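# Move tagged handle-less battery from UPS to spill tray

## Task

The marked battery in the open UPS has lost its handle. Get it out of the UPS and place it in the spill tray standing upright. Two lifting hooks are lying on the bench and may be used.

## Robot and tools

Robot: two six-joint arms, left_arm and right_arm, each with a two-finger gripper. Bases sit at about (+0.055, +0.492, +0.013) m for left_arm and (+0.063, -0.491, +0.013) m for right_arm. Joints from base outward: shoulder pan, shoulder lift, elbow (range -3.142 to 3.142, straight at 0), wrist 1, wrist 2, wrist 3 (others -6.283 to 6.283 rad). A camera stand is behind the arms.

Frame: everything uses the scene frame. Origin is at table-top height midway between the nominal bases; +x points out over the table, +z up, and left_arm is on the +y side (this does not match image left/right). Gripper fingers point along the gripper's own +z and open along its x; a block sticks out about 10 cm toward the gripper's -y. end_effector_position is the point between the pads; fingertips extend 17.5 mm past it. Reported hand positions may be off by a few cm.

The 18-number row (used by execute_actions and move): one flat list covering both arms, all values in [-1, 1]. Numbers 1-9 are left_arm dx, dy, dz, rx, ry, rz, then left_gripper position, force_limit, speed; numbers 10-18 are the same for right_arm/right_gripper. dx..rz are offsets, not poses: they are measured from that arm's "Hand target" at the start of the action or move, along the scene axes, with rotation about the Hand target's position. Scale: 1.0 = 0.6 m for dx/dy/dz and 180 degrees for the rotation vector rx/ry/rz. Every row in a list counts from the same starting Hand target, not from the previous row, so sending the same offset twice in separate calls moves twice as far. All six zeros re-request the current Hand target. Gripper numbers are absolute settings: position +1 = fully open (50 mm), about -0.65 = pads touching, -1 = grip (close until stopped). force_limit -1/0/+1 ≈ 20/102/185 N per pad; speed -1/0/+1 ≈ 20/85/150 mm/s; both start at +1. To leave a gripper unchanged, repeat its last three numbers (0 is itself a command). New force_limit or speed apply only after a position change of at least 0.01.

execute_actions: actions = list of actions, each a list of up to 15 rows (one row per 1/30 s step; a short list holds its last row). cameras = list of names, ["all"], [] or omitted; images come only with an empty actions list or when requested.

move: target = one 18-number row or a list of up to 15 rows, all offsets from the same starting Hand targets. speed in m/s (0.002 to 3.6, default 0.25; turn rate up to twice that in rad/s), one value or one per target. blend in m for rounding corners in a list (0 = stop at each). stop_force in N (3 to 120, shared by both arms) ends an arm's path when its wrist sensor feels that much push against the motion; omit it when backing away from a contact, and do not rely on it while the gripper rotates or for light pushes. zero (with stop_force only): true re-zeros before the move, false keeps the old zero. blocking=false returns after about 0.5 s while the move continues (not allowed with stop_force). Paths are straight, do not avoid obstacles, last 0.5 to 10 s; avoid routing close past an arm's own base. The result adds a "move:" line: done (within 3 mm and 2 degrees), off_target, moving, held, fault, plus limits such as paced or held. done does not prove nothing was touched.

wait: seconds 0 to 10; robot holds its commands. stop: brakes a running move (fingers continue). zoom_image: camera plus region [x0, y0, x1, y1] in pixels, max 504x504, from the newest image of that camera. zero_wrist_force: arm = "left_arm" or "right_arm"; subtracts the current reading. finished_scene: scene = this scene's number; ends it irreversibly, and the goal must hold with the robot hands-off.

Cameras: cam_head_left, cam_head_right, cam_high, cam_low, cam_left_wrist, cam_right_wrist, each 896x504; calibration is given but fixed cameras may have shifted slightly, and wrist views can lag during motion.

Result lines: end_effector_position (m), end_effector_quat_wxyz, velocities (m/s, rad/s), Hand target (last commanded pose after clipping; the basis for next offsets; grippers often rest short of it and need the gap sent as an offset), Joint positions, joint torques (include arm weight, biased and noisy), Wrist force/torque in the gripper's own axes plus the peak since last shown, Tool commands, object_status: 0 moving, 1 stopped while opening, 2 stopped while closing (a grip), 3 reached position or pads met (usually nothing held). Opening ≈ (250 - position_measured) × 0.202 mm. Joint velocities may read "within noise". Motor temperatures appear; MOTOR HOT at 70 °C, brakes at 85 °C for 30-60 s.

Control limits: commanded orientation is clipped to within 32 degrees of the current one each step; motion lags commands by about 0.09 or 0.17-0.22 s and fast motions overshoot. A clearance check holds commands that bring the arms too close.

Avoid: dropping the battery or letting it tip, releasing it while moving, hitting fixed or heavy things, pressing hard. Arms are stiff; commanding past a firm contact can trigger a fault stop (contact torque at a joint's limit: 139 N m for shoulder/elbow joints, 26 N m for wrists, or about 150 N outside force) that freezes the arm 10 s; if the grip pins the arm, open first. Never squeeze or strike the other arm's fingers. Anything falling off or left off the table fails the task. Loose objects may get occasional small pushes from outside.

Each tool is called by a JSON object that holds its "api" and its "payload", one argument or row to a line.

## Session

{"api": "execute_actions", "payload": {
  "actions": []
}}

Scene clock: 0.00 s.
left_arm: end_effector_position=(+0.2263, +0.6436, +0.1166) position_measured=3 object_status=3 end_effector_quat_wxyz=(-0.002, -0.246, +0.969, +0.005) | right_arm: end_effector_position=(+0.0955, -0.2861, +0.1659) position_measured=3 object_status=3 end_effector_quat_wxyz=(+0.316, +0.242, +0.889, -0.227)
Joint positions: left_arm=[0.097 -2.325 2.606 -1.846 -1.561 -1.975] | right_arm=[5.349 -1.363 -2.236 -1.912 1.524 1.168]
Joint velocities: within noise
Joint torques (N m): no reading
Motor temperatures (°C): left_arm=[29 33 25 39 37 33] | right_arm=[38 27 25 36 37 43]
Wrist force (N): no reading
Wrist torque (N m): no reading
Wrist force, peak (N): no reading
Hand target: left_arm +0.2263, +0.6436, +0.1166; -0.002, -0.246, +0.969, +0.005 | right_arm +0.0955, -0.2861, +0.1659; +0.316, +0.242, +0.889, -0.227
Tool commands: left_gripper/position=+1.0 left_gripper/force_limit=+1.0 left_gripper/speed=+1.0 right_gripper/position=+1.0 right_gripper/force_limit=+1.0 right_gripper/speed=+1.0

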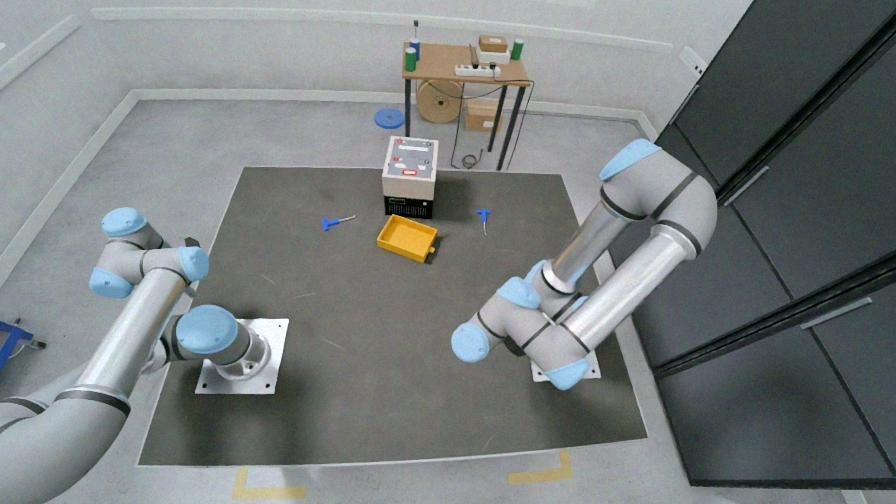

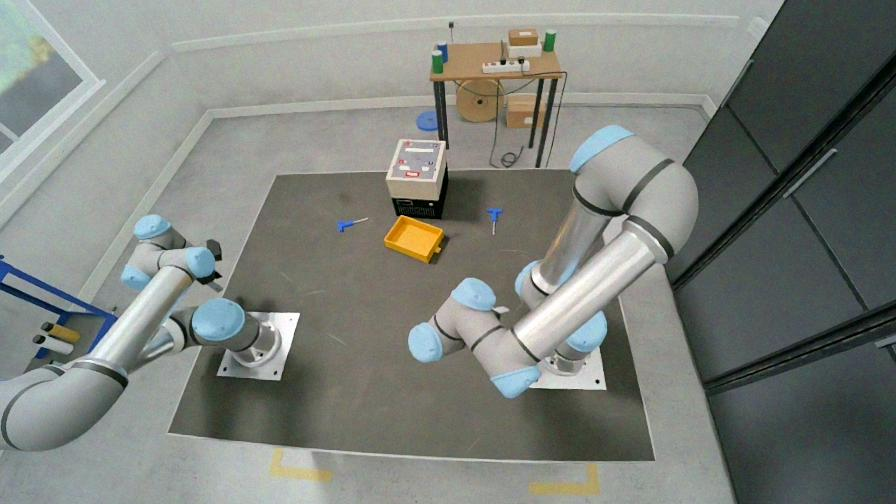

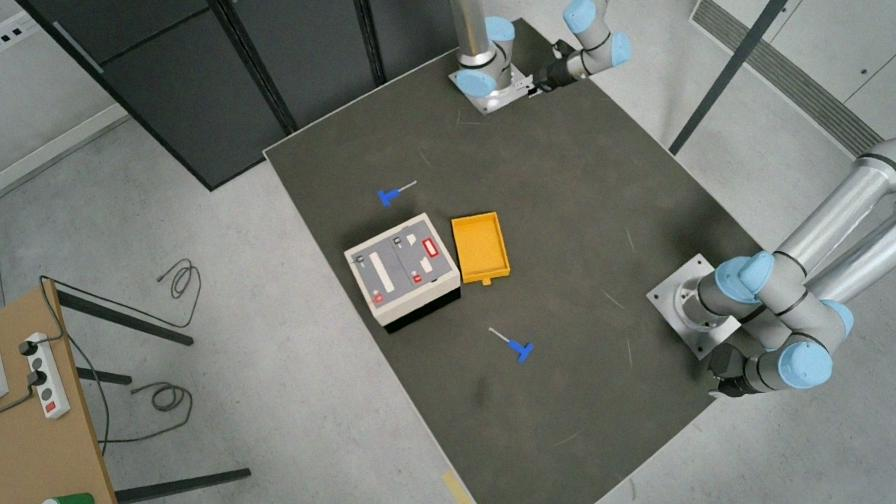

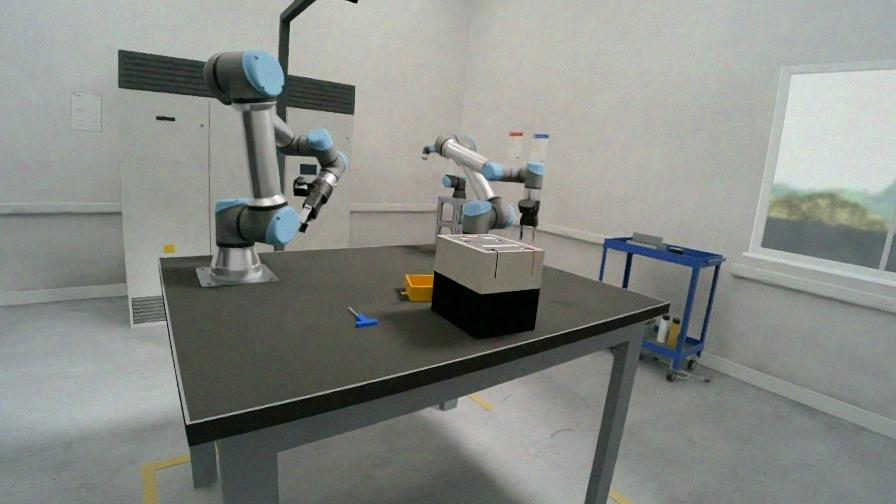

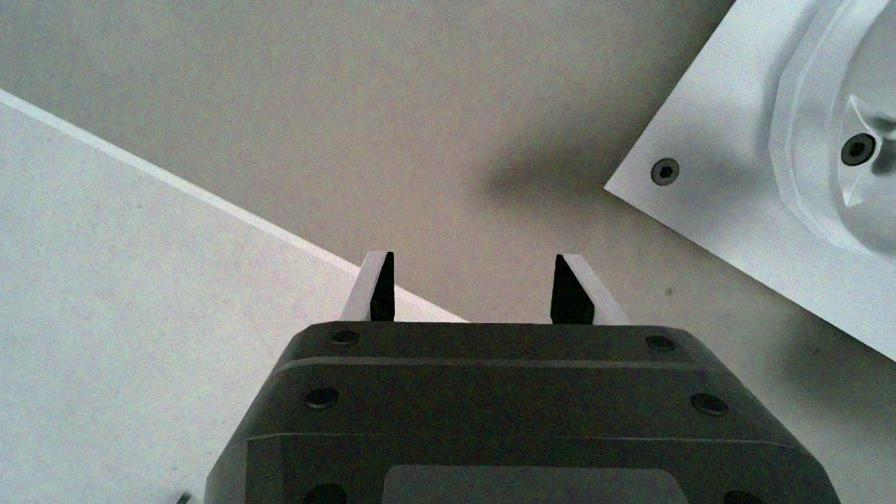

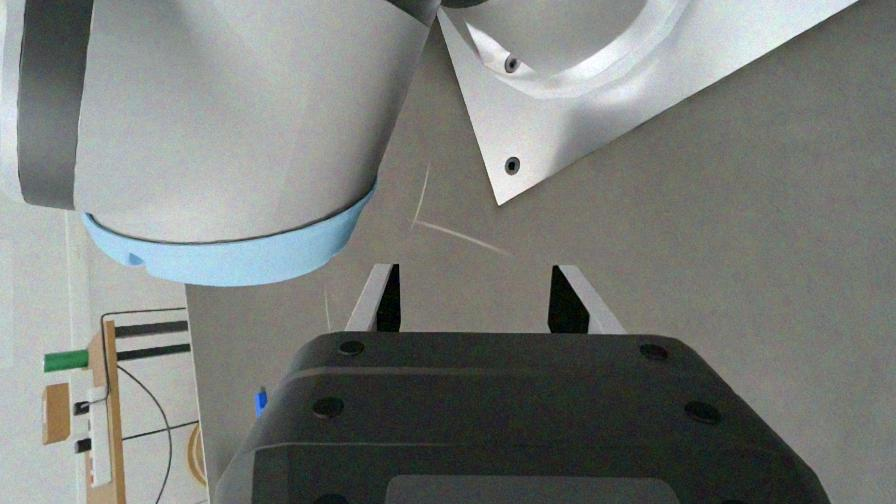

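{"api": "zoom_image", "payload": {
  "camera": "cam_high",
  "region": [330, 160, 550, 380]
}}

{"api": "zoom_image", "payload": {
  "camera": "cam_head_left",
  "region": [310, 125, 510, 270]
}}

{"api": "zoom_image", "payload": {
  "camera": "cam_low",
  "region": [330, 200, 580, 350]
}}

{"api": "zoom_image", "payload": {
  "camera": "cam_high",
  "region": [340, 200, 470, 330]
}}

Scaled by 2.291.

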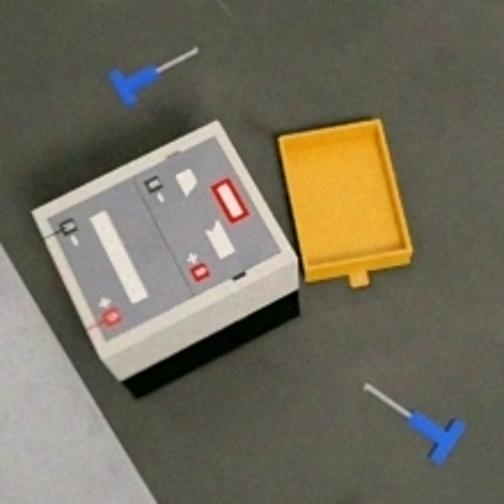

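Scaled by 2.520.

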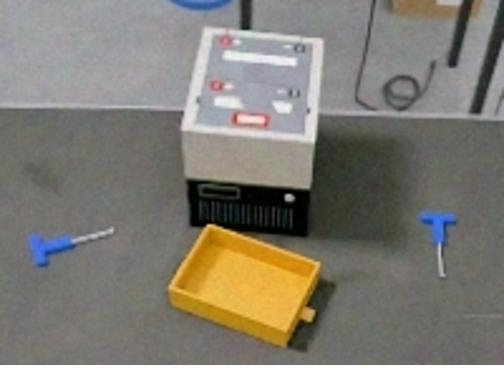

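Scaled by 2.016.

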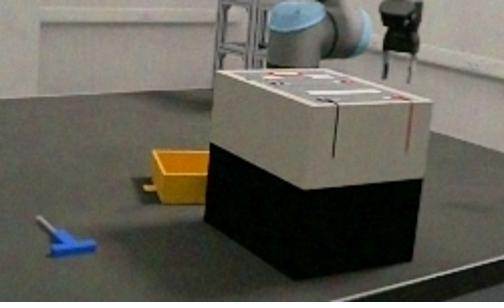

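Scaled by 3.877.

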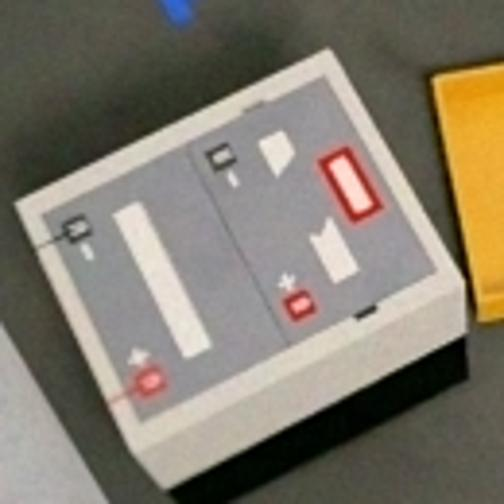

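{"api": "move", "payload": {
  "target": [
    [0.507,-0.57,0.35,0,0,0,1,1,1,0.7,0.0,0.2,0.197,0.16,0,1,1,1]
  ],
  "cameras": ["cam_left_wrist","cam_right_wrist"],
  "speed": 0.3
}}

Scene clock: 5.23 s.
left_arm: end_effector_position=(+0.5304, +0.3016, +0.3266) position_measured=3 object_status=3 end_effector_quat_wxyz=(-0.002, -0.245, +0.969, +0.005) | right_arm: end_effector_position=(+0.5154, -0.2862, +0.2859) position_measured=3 object_status=3 end_effector_quat_wxyz=(+0.001, +0.263, +0.965, -0.001)
Joint positions: left_arm=[-0.641 -1.56 1.594 -1.595 -1.567 -2.713] | right_arm=[3.859 -1.549 -1.734 -1.429 1.568 -0.341]
Joint torques (N m): left_arm=[11.01 -17.61 -34.96 -4.06 -1.58 0.97] | right_arm=[-10.45 18.96 36.28 4.25 0.41 -1.86]
Wrist force (N): left_arm=[-0.4 0.2 -0.1] | right_arm=[-1.0 -1.0 -1.6]
Wrist torque (N m): left_arm=[0.04 0.05 -0.09] | right_arm=[-0.07 0.01 -0.09]
Wrist force, peak (N): left_arm=[-0.9 -3.3 -1.2] | right_arm=[-4.5 0.3 -2.2]
Hand target: left_arm +0.5305, +0.3016, +0.3266; -0.002, -0.246, +0.969, +0.005 | right_arm +0.5155, -0.2861, +0.2859; +0.001, +0.263, +0.965, -0.001
Off the commanded pose: left_arm 0.000 m, 0 deg | right_arm 0.000 m, 0 deg.
move: done
camera_calibration:
cam_left_wrist: T_world_to_cam=[[-0.865521, -0.500825, -0.00686195, 0.621606], [-0.469103, 0.805746, 0.361546, -0.0972204], [-0.175542, 0.316144, -0.932329, 0.435877], [0, 0, 0, 1]] pos_world=[0.568921, 0.251851, 0.445796]
cam_right_wrist: T_world_to_cam=[[-0.869221, 0.494417, -0.00238084, 0.599826], [0.466942, 0.822481, 0.324794, -0.0781902], [0.162542, 0.281206, -0.945782, 0.396487], [0, 0, 0, 1]] pos_world=[0.493446, -0.343749, 0.401814]
Images, in order (width x height): cam_left_wrist 896x504, cam_right_wrist 896x504.

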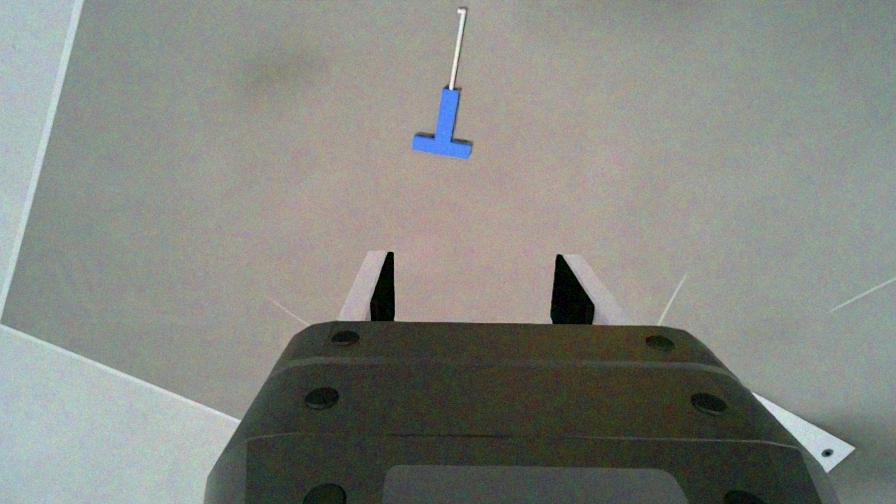

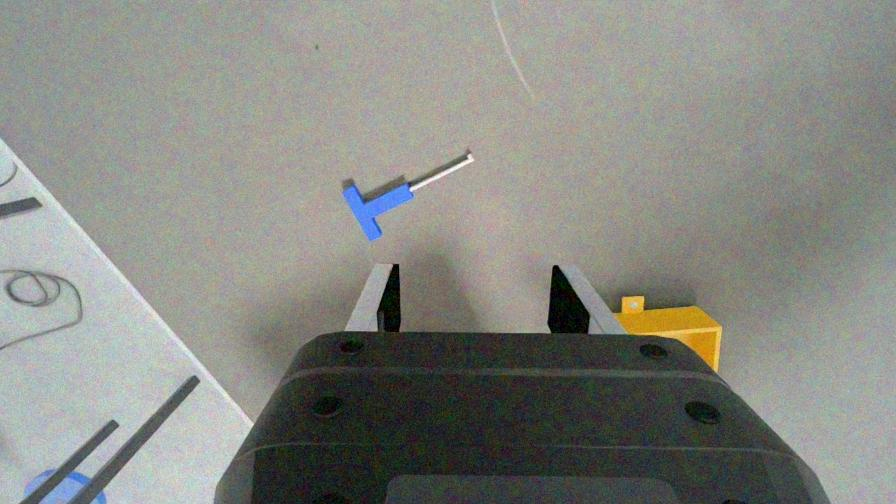

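{"api": "zoom_image", "payload": {
  "camera": "cam_left_wrist",
  "region": [380, 0, 560, 180]
}}

{"api": "zoom_image", "payload": {
  "camera": "cam_right_wrist",
  "region": [320, 130, 500, 260]
}}

Scaled by 2.800.

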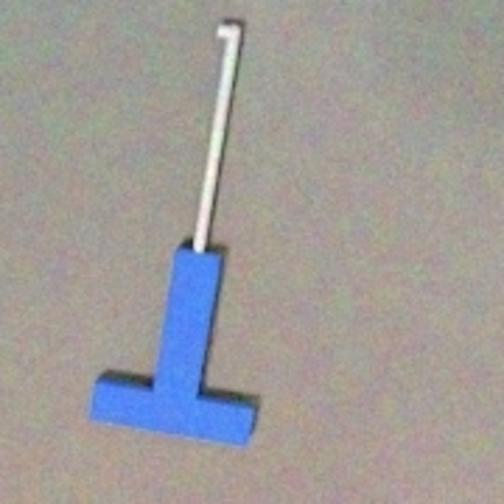

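Scaled by 2.800.

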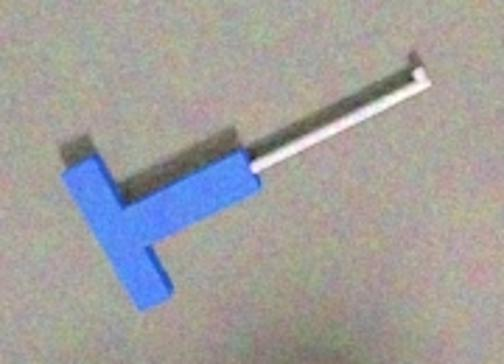

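{"api": "move", "payload": {
  "target": [
    [0.27,-0.55,0.1,0,0,0,1,1,1,-0.2,-0.1,0.1,0,0,0,1,1,1]
  ],
  "cameras": ["cam_left_wrist"],
  "speed": 0.3
}}

{"api": "zoom_image", "payload": {
  "camera": "cam_left_wrist",
  "region": [200, 0, 700, 320]
}}

Scene clock: 8.20 s.
left_arm: end_effector_position=(+0.6915, -0.0277, +0.3859) position_measured=3 object_status=3 end_effector_quat_wxyz=(+0.037, -0.245, +0.968, -0.051) | right_arm: end_effector_position=(+0.3955, -0.3461, +0.3459) position_measured=3 object_status=3 end_effector_quat_wxyz=(+0.001, +0.263, +0.965, -0.001)
Joint positions: left_arm=[-0.849 -0.608 0.035 -1.122 -1.55 -2.919] | right_arm=[3.95 -1.202 -1.854 -1.656 1.568 -0.25]
Joint torques (N m): left_arm=[10.69 -51.86 -21.96 -4.2 -2.16 0.51] | right_arm=[-12.54 14.2 34.97 2.53 -2.89 -3.01]
Wrist force (N): left_arm=[-0.6 0.2 -0.2] | right_arm=[-0.8 -0.9 -1.1]
Wrist torque (N m): left_arm=[-0.03 0.10 -0.15] | right_arm=[-0.04 -0.05 -0.06]
Wrist force, peak (N): left_arm=[-0.6 3.9 0.8] | right_arm=[0.3 -2.2 -2.1]
Hand target: left_arm +0.6925, -0.0284, +0.3866; -0.002, -0.246, +0.969, +0.005 | right_arm +0.3955, -0.3461, +0.3459; +0.001, +0.263, +0.965, -0.001
Off the commanded pose: left_arm 0.001 m, 8 deg | right_arm 0.000 m, 0 deg.
elbow stopped short (left arm): the move would have taken joint 3 (elbow) straighter than the controller allows.
move: off_target (left_arm)
camera_calibration:
cam_left_wrist: T_world_to_cam=[[-0.862697, -0.503108, -0.0513426, 0.611767], [-0.499785, 0.832657, 0.238533, 0.291637], [-0.0772569, 0.231442, -0.969776, 0.567654], [0, 0, 0, 1]] pos_world=[0.71738, -0.0664274, 0.512342]
Images, in order (width x height): cam_left_wrist 896x504.

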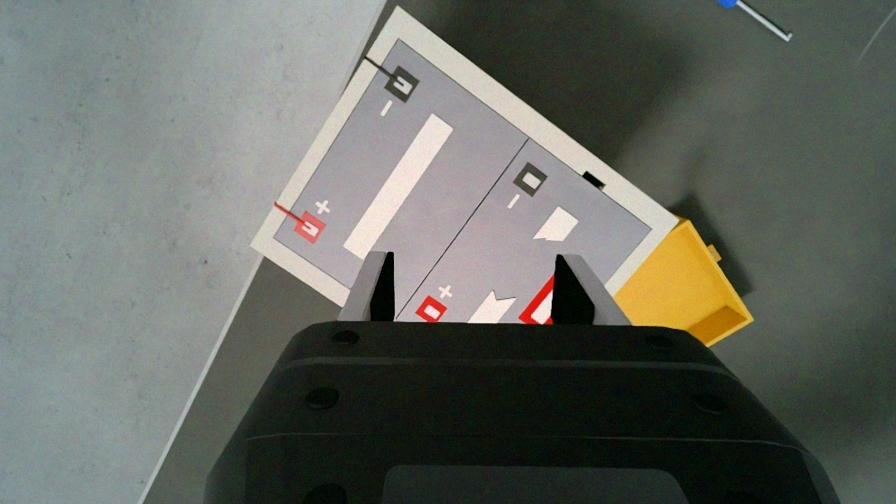

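Scaled by 1.008.

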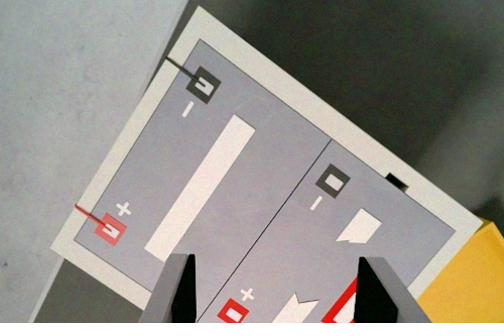

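{"api": "move", "payload": {
  "target": [
    [-0.087,0.13,-0.14,0,0,0,1,1,1,0,0,0,0,0,0,1,1,1]
  ],
  "cameras": ["cam_left_wrist"]
}}

{"api": "zoom_image", "payload": {
  "camera": "cam_left_wrist",
  "region": [250, 80, 650, 330]
}}

{"api": "move", "payload": {
  "target": [
    [-0.35,0.6,0,0,0,0,1,1,1,0.363,0.43,-0.076,0,0,0,1,1,1]
  ],
  "cameras": ["cam_right_wrist"]
}}

{"api": "zoom_image", "payload": {
  "camera": "cam_right_wrist",
  "region": [250, 80, 650, 330]
}}

Scene clock: 10.30 s.
left_arm: end_effector_position=(+0.6403, +0.0497, +0.3026) position_measured=3 object_status=3 end_effector_quat_wxyz=(-0.002, -0.246, +0.969, +0.005) | right_arm: end_effector_position=(+0.3955, -0.3461, +0.3459) position_measured=3 object_status=3 end_effector_quat_wxyz=(+0.001, +0.263, +0.965, -0.001)
Joint positions: left_arm=[-0.825 -0.99 0.908 -1.478 -1.569 -2.897] | right_arm=[3.95 -1.202 -1.854 -1.656 1.568 -0.25]
Joint torques (N m): left_arm=[-11.86 -59.52 -13.77 -5.14 0.37 -1.73] | right_arm=[-12.9 18.06 33.97 1.89 -3.13 -2.96]
Wrist force (N): left_arm=[0.0 0.0 0.2] | right_arm=[-0.7 -1.0 -1.0]
Wrist torque (N m): left_arm=[-0.01 -0.01 -0.09] | right_arm=[-0.06 -0.05 -0.05]
Wrist force, peak (N): left_arm=[0.3 2.7 2.3] | right_arm=[-0.8 -1.2 -1.4]
Hand target: left_arm +0.6403, +0.0496, +0.3026; -0.002, -0.246, +0.969, +0.005 | right_arm +0.3955, -0.3461, +0.3459; +0.001, +0.263, +0.965, -0.001
Off the commanded pose: left_arm 0.000 m, 0 deg | right_arm 0.000 m, 0 deg.
move: done
camera_calibration:
cam_left_wrist: T_world_to_cam=[[-0.865445, -0.500957, -0.00684307, 0.590431], [-0.469169, 0.805586, 0.361817, 0.165956], [-0.175742, 0.316343, -0.932224, 0.512539], [0, 0, 0, 1]] pos_world=[0.678921, -0.0000495682, 0.421796]
Images, in order (width x height): cam_left_wrist 896x504.

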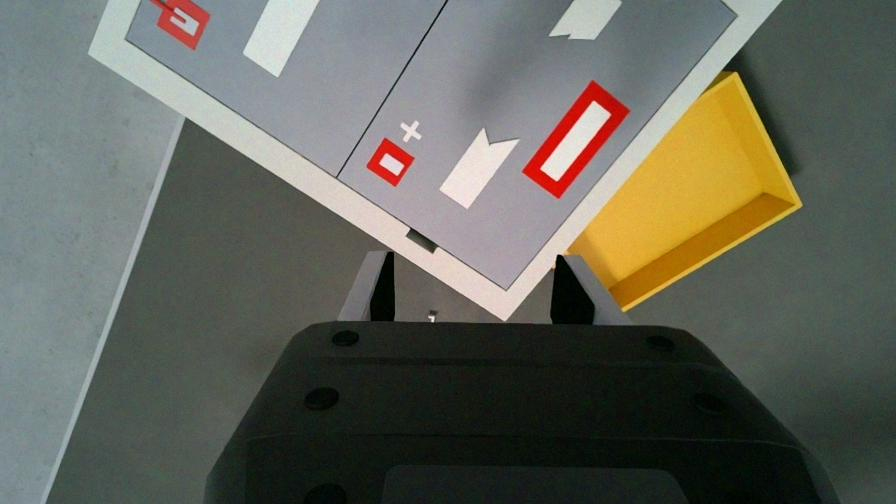

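Scaled by 1.260.

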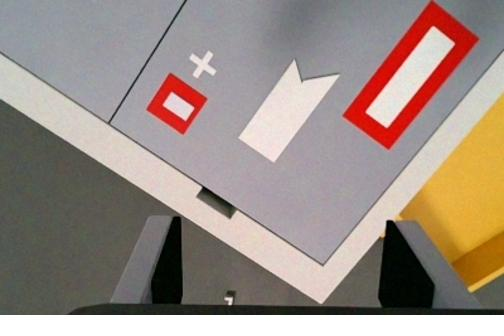

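Scene clock: 12.50 s.
left_arm: end_effector_position=(+0.4303, +0.4096, +0.3026) position_measured=3 object_status=3 end_effector_quat_wxyz=(-0.002, -0.246, +0.969, +0.005) | right_arm: end_effector_position=(+0.6132, -0.0881, +0.3003) position_measured=3 object_status=3 end_effector_quat_wxyz=(+0.001, +0.263, +0.965, -0.001)
Joint positions: left_arm=[-0.568 -1.88 1.924 -1.605 -1.566 -2.64] | right_arm=[3.991 -2.001 -1.146 -1.566 1.568 -0.21]
Joint torques (N m): left_arm=[-0.78 -22.19 -24.74 -5.08 -2.24 0.38] | right_arm=[-12.38 43.97 35.67 4.49 2.35 -1.92]
Wrist force (N): left_arm=[0.1 0.2 -0.2] | right_arm=[-0.6 -0.6 -1.3]
Wrist torque (N m): left_arm=[0.02 -0.03 0.06] | right_arm=[0.00 -0.07 -0.09]
Wrist force, peak (N): left_arm=[0.1 3.4 0.1] | right_arm=[-0.4 -3.9 -1.4]
Hand target: left_arm +0.4303, +0.4096, +0.3026; -0.002, -0.246, +0.969, +0.005 | right_arm +0.6133, -0.0881, +0.3003; +0.001, +0.263, +0.965, -0.001
Off the commanded pose: left_arm 0.000 m, 0 deg | right_arm 0.000 m, 0 deg.
move: done
camera_calibration:
cam_right_wrist: T_world_to_cam=[[-0.869244, 0.494379, -0.0022519, 0.586929], [0.466936, 0.822471, 0.324827, -0.291397], [0.16244, 0.281302, -0.945771, 0.338601], [0, 0, 0, 1]] pos_world=[0.591246, -0.145749, 0.416214]
Images, in order (width x height): cam_right_wrist 896x504.

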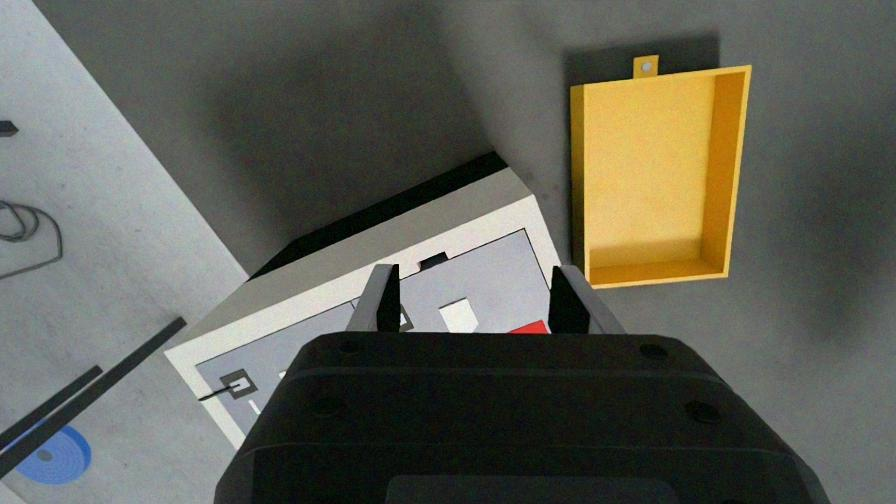

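Scaled by 1.260.

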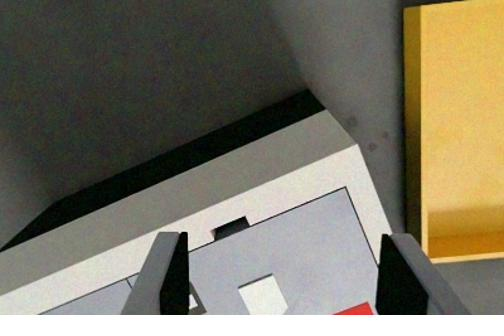

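{"api": "move", "payload": {
  "target": [
    [0.1,-0.1,-0.1,0,0,0.5,1,1,1,-0.05,-0.34,0,0,0,0.33,1,1,1],
    [0.201,-0.2077,-0.254,0,0,0.958,1,1,1,-0.0522,-0.3457,-0.25,0,0,0.6533,1,1,1]
  ],
  "speed": 0.6,
  "blend": 0.03
}}

{"api": "move", "payload": {
  "target": [
    [0,0,0,-0.1555,-0.0598,0,1,1,1,0,0,0,0.0083,0.1665,0,1,1,1]
  ],
  "speed": 0.5,
  "cameras": ["cam_left_wrist","cam_right_wrist"]
}}

Scene clock: 23.07 s.
left_arm: end_effector_position=(+0.5509, +0.2849, +0.1503) position_measured=3 object_status=3 end_effector_quat_wxyz=(+0.005, +0.983, +0.181, +0.002) | right_arm: end_effector_position=(+0.5819, -0.2956, +0.1502) position_measured=3 object_status=3 end_effector_quat_wxyz=(-0.001, +0.689, -0.725, -0.001)
Joint positions: left_arm=[-0.639 -1.399 1.892 -2.073 -1.576 -5.72] | right_arm=[3.763 -1.786 -1.836 -1.089 1.572 -2.489]
Joint torques (N m): left_arm=[4.39 -38.64 -13.39 -0.68 -0.71 -1.69] | right_arm=[-9.05 45.25 32.48 1.73 1.33 -1.01]
Wrist force (N): left_arm=[0.0 0.0 0.5] | right_arm=[-0.3 -0.8 -1.5]
Wrist torque (N m): left_arm=[0.00 -0.01 -0.09] | right_arm=[-0.04 -0.10 -0.09]
Wrist force, peak (N): left_arm=[0.1 0.7 0.9] | right_arm=[1.0 -3.0 -3.2]
Hand target: left_arm +0.5509, +0.2850, +0.1502; +0.005, +0.983, +0.181, +0.002 | right_arm +0.5820, -0.2956, +0.1503; -0.001, +0.689, -0.724, -0.001
Off the commanded pose: left_arm 0.000 m, 0 deg | right_arm 0.000 m, 0 deg.
move: done

Scene clock: 24.20 s.
left_arm: end_effector_position=(+0.5509, +0.2851, +0.1501) position_measured=3 object_status=3 end_effector_quat_wxyz=(+0.259, +0.949, +0.175, +0.049) end_effector_velocity=(+0.000, +0.000, +0.000) end_effector_angular_velocity=(-0.003, -0.002, +0.000) | right_arm: end_effector_position=(+0.5820, -0.2956, +0.1503) position_measured=3 object_status=3 end_effector_quat_wxyz=(+0.177, +0.666, -0.700, -0.188)
Joint positions: left_arm=[-0.476 -1.442 2.18 -2.727 -1.913 -5.632] | right_arm=[3.643 -2.068 -1.411 -1.694 1.829 -2.67]
Joint velocities: left_arm=[0 0 0.001 -0.005 -0.001 0] | right_arm=[within noise]
Joint torques (N m): left_arm=[-7.68 -35.56 -23.61 -5.96 -2.39 -0.16] | right_arm=[11.15 42.11 31.73 -0.3 -0.99 1.03]
Wrist force (N): left_arm=[-0.4 0.2 1.0] | right_arm=[-1.2 -1.5 -0.3]
Wrist torque (N m): left_arm=[0.24 -0.04 0.30] | right_arm=[-0.08 0.08 -0.06]
Wrist force, peak (N): left_arm=[-0.6 -1.1 1.1] | right_arm=[-1.1 -2.6 -0.4]
Hand target: left_arm +0.5509, +0.2850, +0.1502; +0.259, +0.949, +0.175, +0.049 | right_arm +0.5820, -0.2956, +0.1503; +0.177, +0.666, -0.700, -0.188
Off the commanded pose: left_arm 0.000 m, 0 deg | right_arm 0.000 m, 0 deg.
move: done
camera_calibration:
cam_left_wrist: T_world_to_cam=[[0.926243, 0.376458, -0.0187835, -0.605536], [0.249715, -0.575549, 0.778707, -0.075404], [0.28234, -0.725963, -0.627106, 0.279191], [0, 0, 0, 1]] pos_world=[0.500877, 0.387243, 0.222426]
cam_right_wrist: T_world_to_cam=[[-0.0386668, -0.999211, -0.0090615, -0.261858], [-0.65634, 0.0185587, 0.754237, 0.294092], [-0.753473, 0.0351113, -0.65654, 0.677053], [0, 0, 0, 1]] pos_world=[0.69304, -0.290881, 0.220325]
Images, in order (width x height): cam_left_wrist 896x504, cam_right_wrist 896x504.

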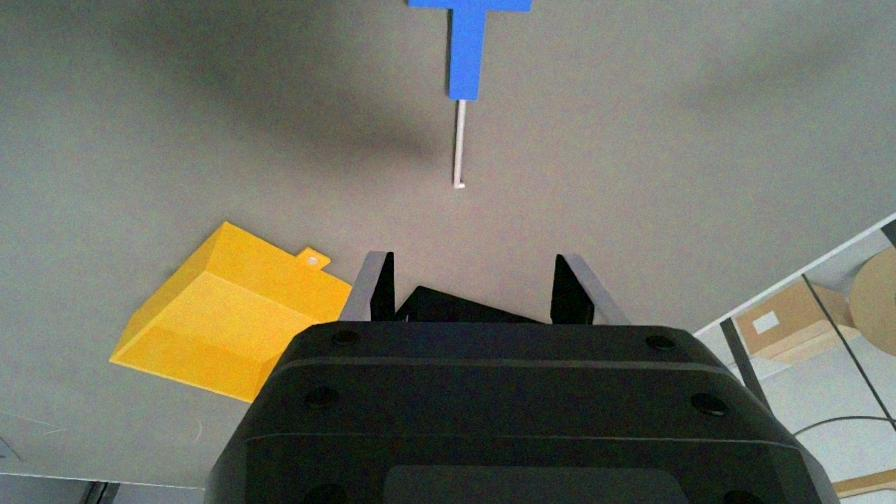

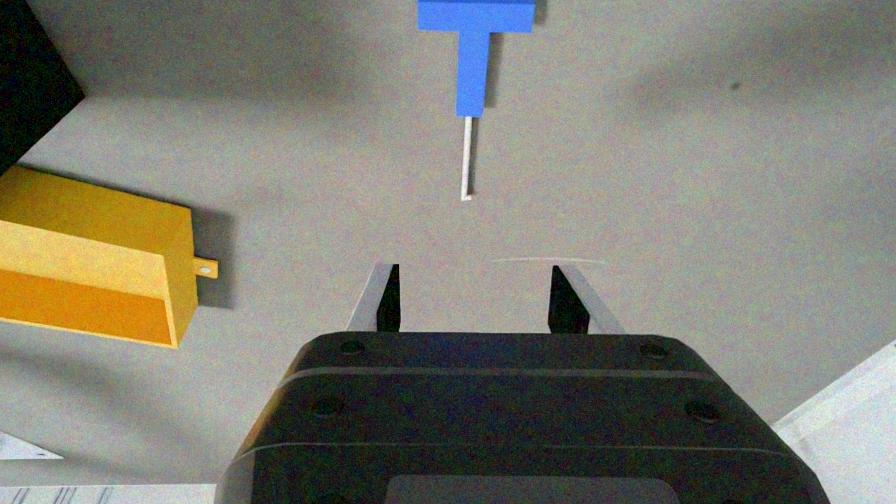

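{"api": "move", "payload": {
  "target": [
    [-0.005,0.0023,-0.167,0,0,0,1,1,1,0.0117,-0.0027,-0.167,0,0,0,1,1,1]
  ],
  "cameras": ["cam_left_wrist","cam_right_wrist"]
}}

Scene clock: 26.53 s.
left_arm: end_effector_position=(+0.5478, +0.2864, +0.0501) position_measured=3 object_status=3 end_effector_quat_wxyz=(+0.259, +0.949, +0.175, +0.049) | right_arm: end_effector_position=(+0.5890, -0.2973, +0.0502) position_measured=3 object_status=3 end_effector_quat_wxyz=(+0.177, +0.666, -0.700, -0.188)
Joint positions: left_arm=[-0.477 -1.216 2.271 -3.044 -1.913 -5.632] | right_arm=[3.636 -2.183 -1.505 -1.486 1.826 -2.677]
Joint torques (N m): left_arm=[-7 -19.72 -23.94 -5.99 -2.39 -0.41] | right_arm=[1.38 45.9 26.07 2.76 -0.51 0.8]
Wrist force (N): left_arm=[-0.2 -0.2 1.0] | right_arm=[-1.2 -1.5 0.1]
Wrist torque (N m): left_arm=[0.16 -0.08 0.28] | right_arm=[-0.08 0.08 0.02]
Wrist force, peak (N): left_arm=[-0.1 -2.1 3.6] | right_arm=[-1.0 -3.4 2.0]
Hand target: left_arm +0.5479, +0.2864, +0.0500; +0.259, +0.949, +0.175, +0.049 | right_arm +0.5890, -0.2972, +0.0501; +0.177, +0.666, -0.700, -0.188
Off the commanded pose: left_arm 0.000 m, 0 deg | right_arm 0.000 m, 0 deg.
move: done
camera_calibration:
cam_left_wrist: T_world_to_cam=[[0.92628, 0.376368, -0.0187888, -0.605017], [0.249586, -0.575374, 0.778878, 0.00404275], [0.282334, -0.726148, -0.626894, 0.218286], [0, 0, 0, 1]] pos_world=[0.497777, 0.388543, 0.122326]
cam_right_wrist: T_world_to_cam=[[-0.0385268, -0.999216, -0.00906577, -0.264192], [-0.65624, 0.0184587, 0.754327, 0.374104], [-0.753568, 0.0350111, -0.656437, 0.616688], [0, 0, 0, 1]] pos_world=[0.70004, -0.292481, 0.120225]
Images, in order (width x height): cam_left_wrist 896x504, cam_right_wrist 896x504.

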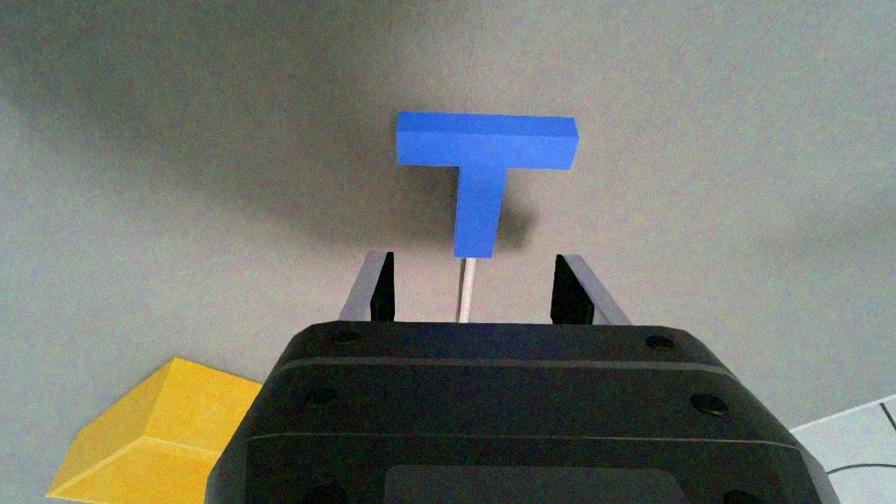

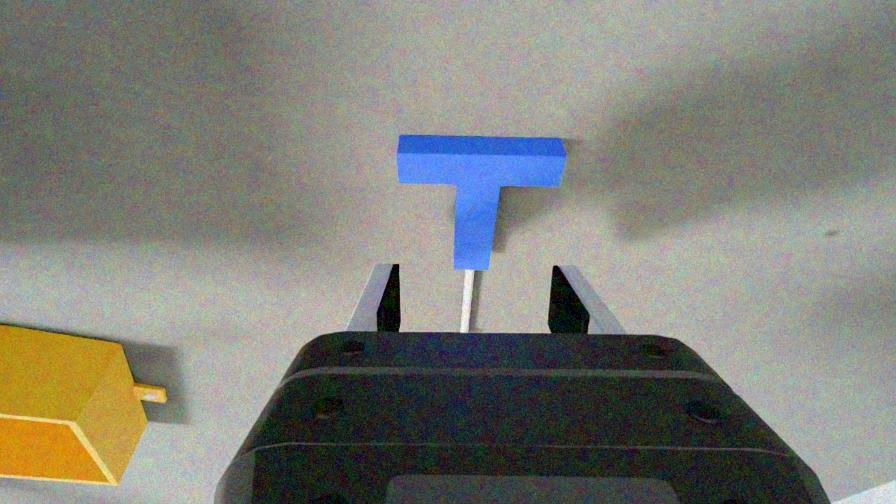

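{"api": "move", "payload": {
  "target": [
    [0,0,-0.048,0,0,0,1,1,1,0,0,-0.048,0,0,0,1,1,1]
  ],
  "speed": 0.04,
  "stop_force": 8
}}

{"api": "execute_actions", "payload": {
  "actions": [
    [[0,0,0,0,0,0,-1,-0.5,-0.3,0,0,0,0,0,0,-1,-0.5,-0.3]]
  ],
  "cameras": ["cam_left_wrist","cam_right_wrist"]
}}

Scene clock: 29.00 s.
left_arm: end_effector_position=(+0.5479, +0.2864, +0.0222) position_measured=3 object_status=3 end_effector_quat_wxyz=(+0.259, +0.949, +0.175, +0.049) | right_arm: end_effector_position=(+0.5890, -0.2972, +0.0214) position_measured=3 object_status=3 end_effector_quat_wxyz=(+0.177, +0.666, -0.700, -0.188)
Joint positions: left_arm=[-0.477 -1.139 2.28 -3.13 -1.913 -5.632] | right_arm=[3.636 -2.22 -1.528 -1.427 1.826 -2.677]
Joint torques (N m): left_arm=[6.52 -18.86 -17.26 -4.95 2.3 0.78] | right_arm=[9.97 55.87 28.93 0.18 -0.5 1.1]
Wrist force (N): left_arm=[-1.8 3.3 -3.0] | right_arm=[0.8 3.1 -7.4]
Wrist torque (N m): left_arm=[0.19 -0.12 0.25] | right_arm=[-0.07 0.18 0.08]
Wrist force, peak (N): left_arm=[-5.7 10.7 -43.1] | right_arm=[3.1 14.0 -21.2]
Hand target: left_arm +0.5479, +0.2864, +0.0222; +0.259, +0.949, +0.175, +0.049 (not the last commanded pose) | right_arm +0.5890, -0.2972, +0.0214; +0.177, +0.666, -0.700, -0.188
Off the commanded pose: left_arm 0.001 m, 0 deg | right_arm 0.000 m, 0 deg.
move: contact (left_arm, right_arm)

Scene clock: 29.80 s.
left_arm: end_effector_position=(+0.5479, +0.2864, +0.0222) position_measured=186 object_status=2 end_effector_quat_wxyz=(+0.259, +0.949, +0.175, +0.049) | right_arm: end_effector_position=(+0.5890, -0.2972, +0.0214) position_measured=186 object_status=2 end_effector_quat_wxyz=(+0.177, +0.666, -0.700, -0.188)
Joint positions: left_arm=[-0.477 -1.139 2.28 -3.13 -1.913 -5.632] | right_arm=[3.636 -2.22 -1.528 -1.427 1.826 -2.677]
Joint torques (N m): left_arm=[6.76 -18.27 -17.25 -4.27 1.25 0.98] | right_arm=[9.24 56.84 26.43 1.2 -2.76 0.8]
Wrist force (N): left_arm=[-1.0 3.1 -3.9] | right_arm=[-0.8 2.0 -5.3]
Wrist torque (N m): left_arm=[0.26 -0.02 0.28] | right_arm=[-0.06 0.09 0.02]
Wrist force, peak (N): left_arm=[-0.3 3.3 -4.3] | right_arm=[-0.1 2.7 -7.2]
Hand target: left_arm +0.5479, +0.2864, +0.0222; +0.259, +0.949, +0.175, +0.049 | right_arm +0.5890, -0.2972, +0.0214; +0.177, +0.666, -0.700, -0.188
Off the commanded pose: left_arm 0.000 m, 0 deg | right_arm 0.000 m, 0 deg.
Step readings (end_effector_position of left_arm | right_arm):
0: (+0.5479, +0.2864, +0.0222) | (+0.5890, -0.2972, +0.0214)
1: (+0.5479, +0.2864, +0.0222) | (+0.5890, -0.2972, +0.0214)
2: (+0.5479, +0.2864, +0.0222) | (+0.5890, -0.2972, +0.0214)
4: (+0.5479, +0.2864, +0.0222) | (+0.5890, -0.2972, +0.0214)
8: (+0.5479, +0.2864, +0.0222) | (+0.5890, -0.2972, +0.0214)
15: (+0.5479, +0.2864, +0.0222) | (+0.5890, -0.2972, +0.0214)
camera_calibration:
cam_left_wrist: T_world_to_cam=[[0.92634, 0.376218, -0.018799, -0.605512], [0.249469, -0.575329, 0.778949, 0.0258081], [0.282239, -0.726262, -0.626806, 0.200879], [0, 0, 0, 1]] pos_world=[0.497777, 0.388543, 0.0944256]
cam_right_wrist: T_world_to_cam=[[-0.0385274, -0.999216, -0.00906709, -0.264453], [-0.656183, 0.0184555, 0.754376, 0.395859], [-0.753618, 0.0350139, -0.65638, 0.597747], [0, 0, 0, 1]] pos_world=[0.70004, -0.292481, 0.0913252]
Images, in order (width x height): cam_left_wrist 896x504, cam_right_wrist 896x504.

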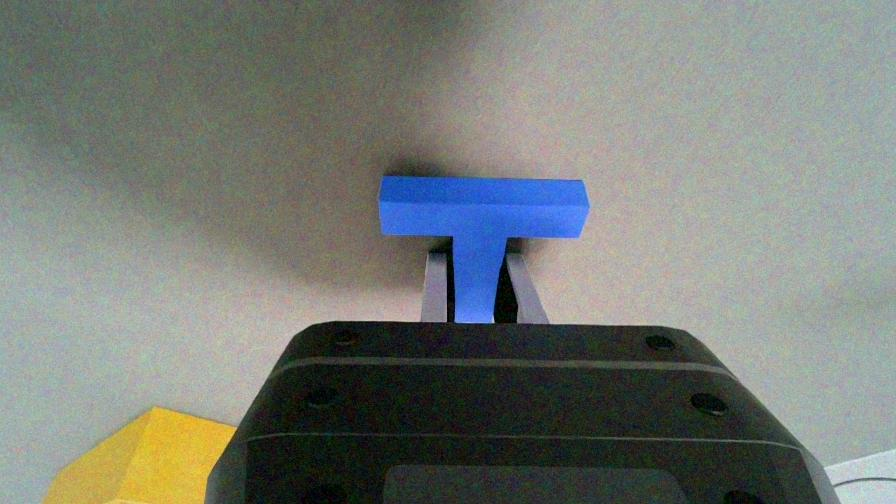

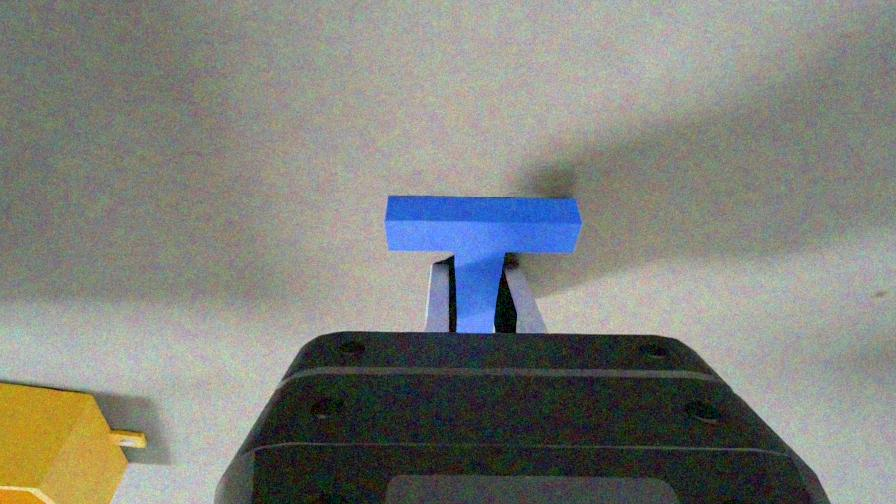

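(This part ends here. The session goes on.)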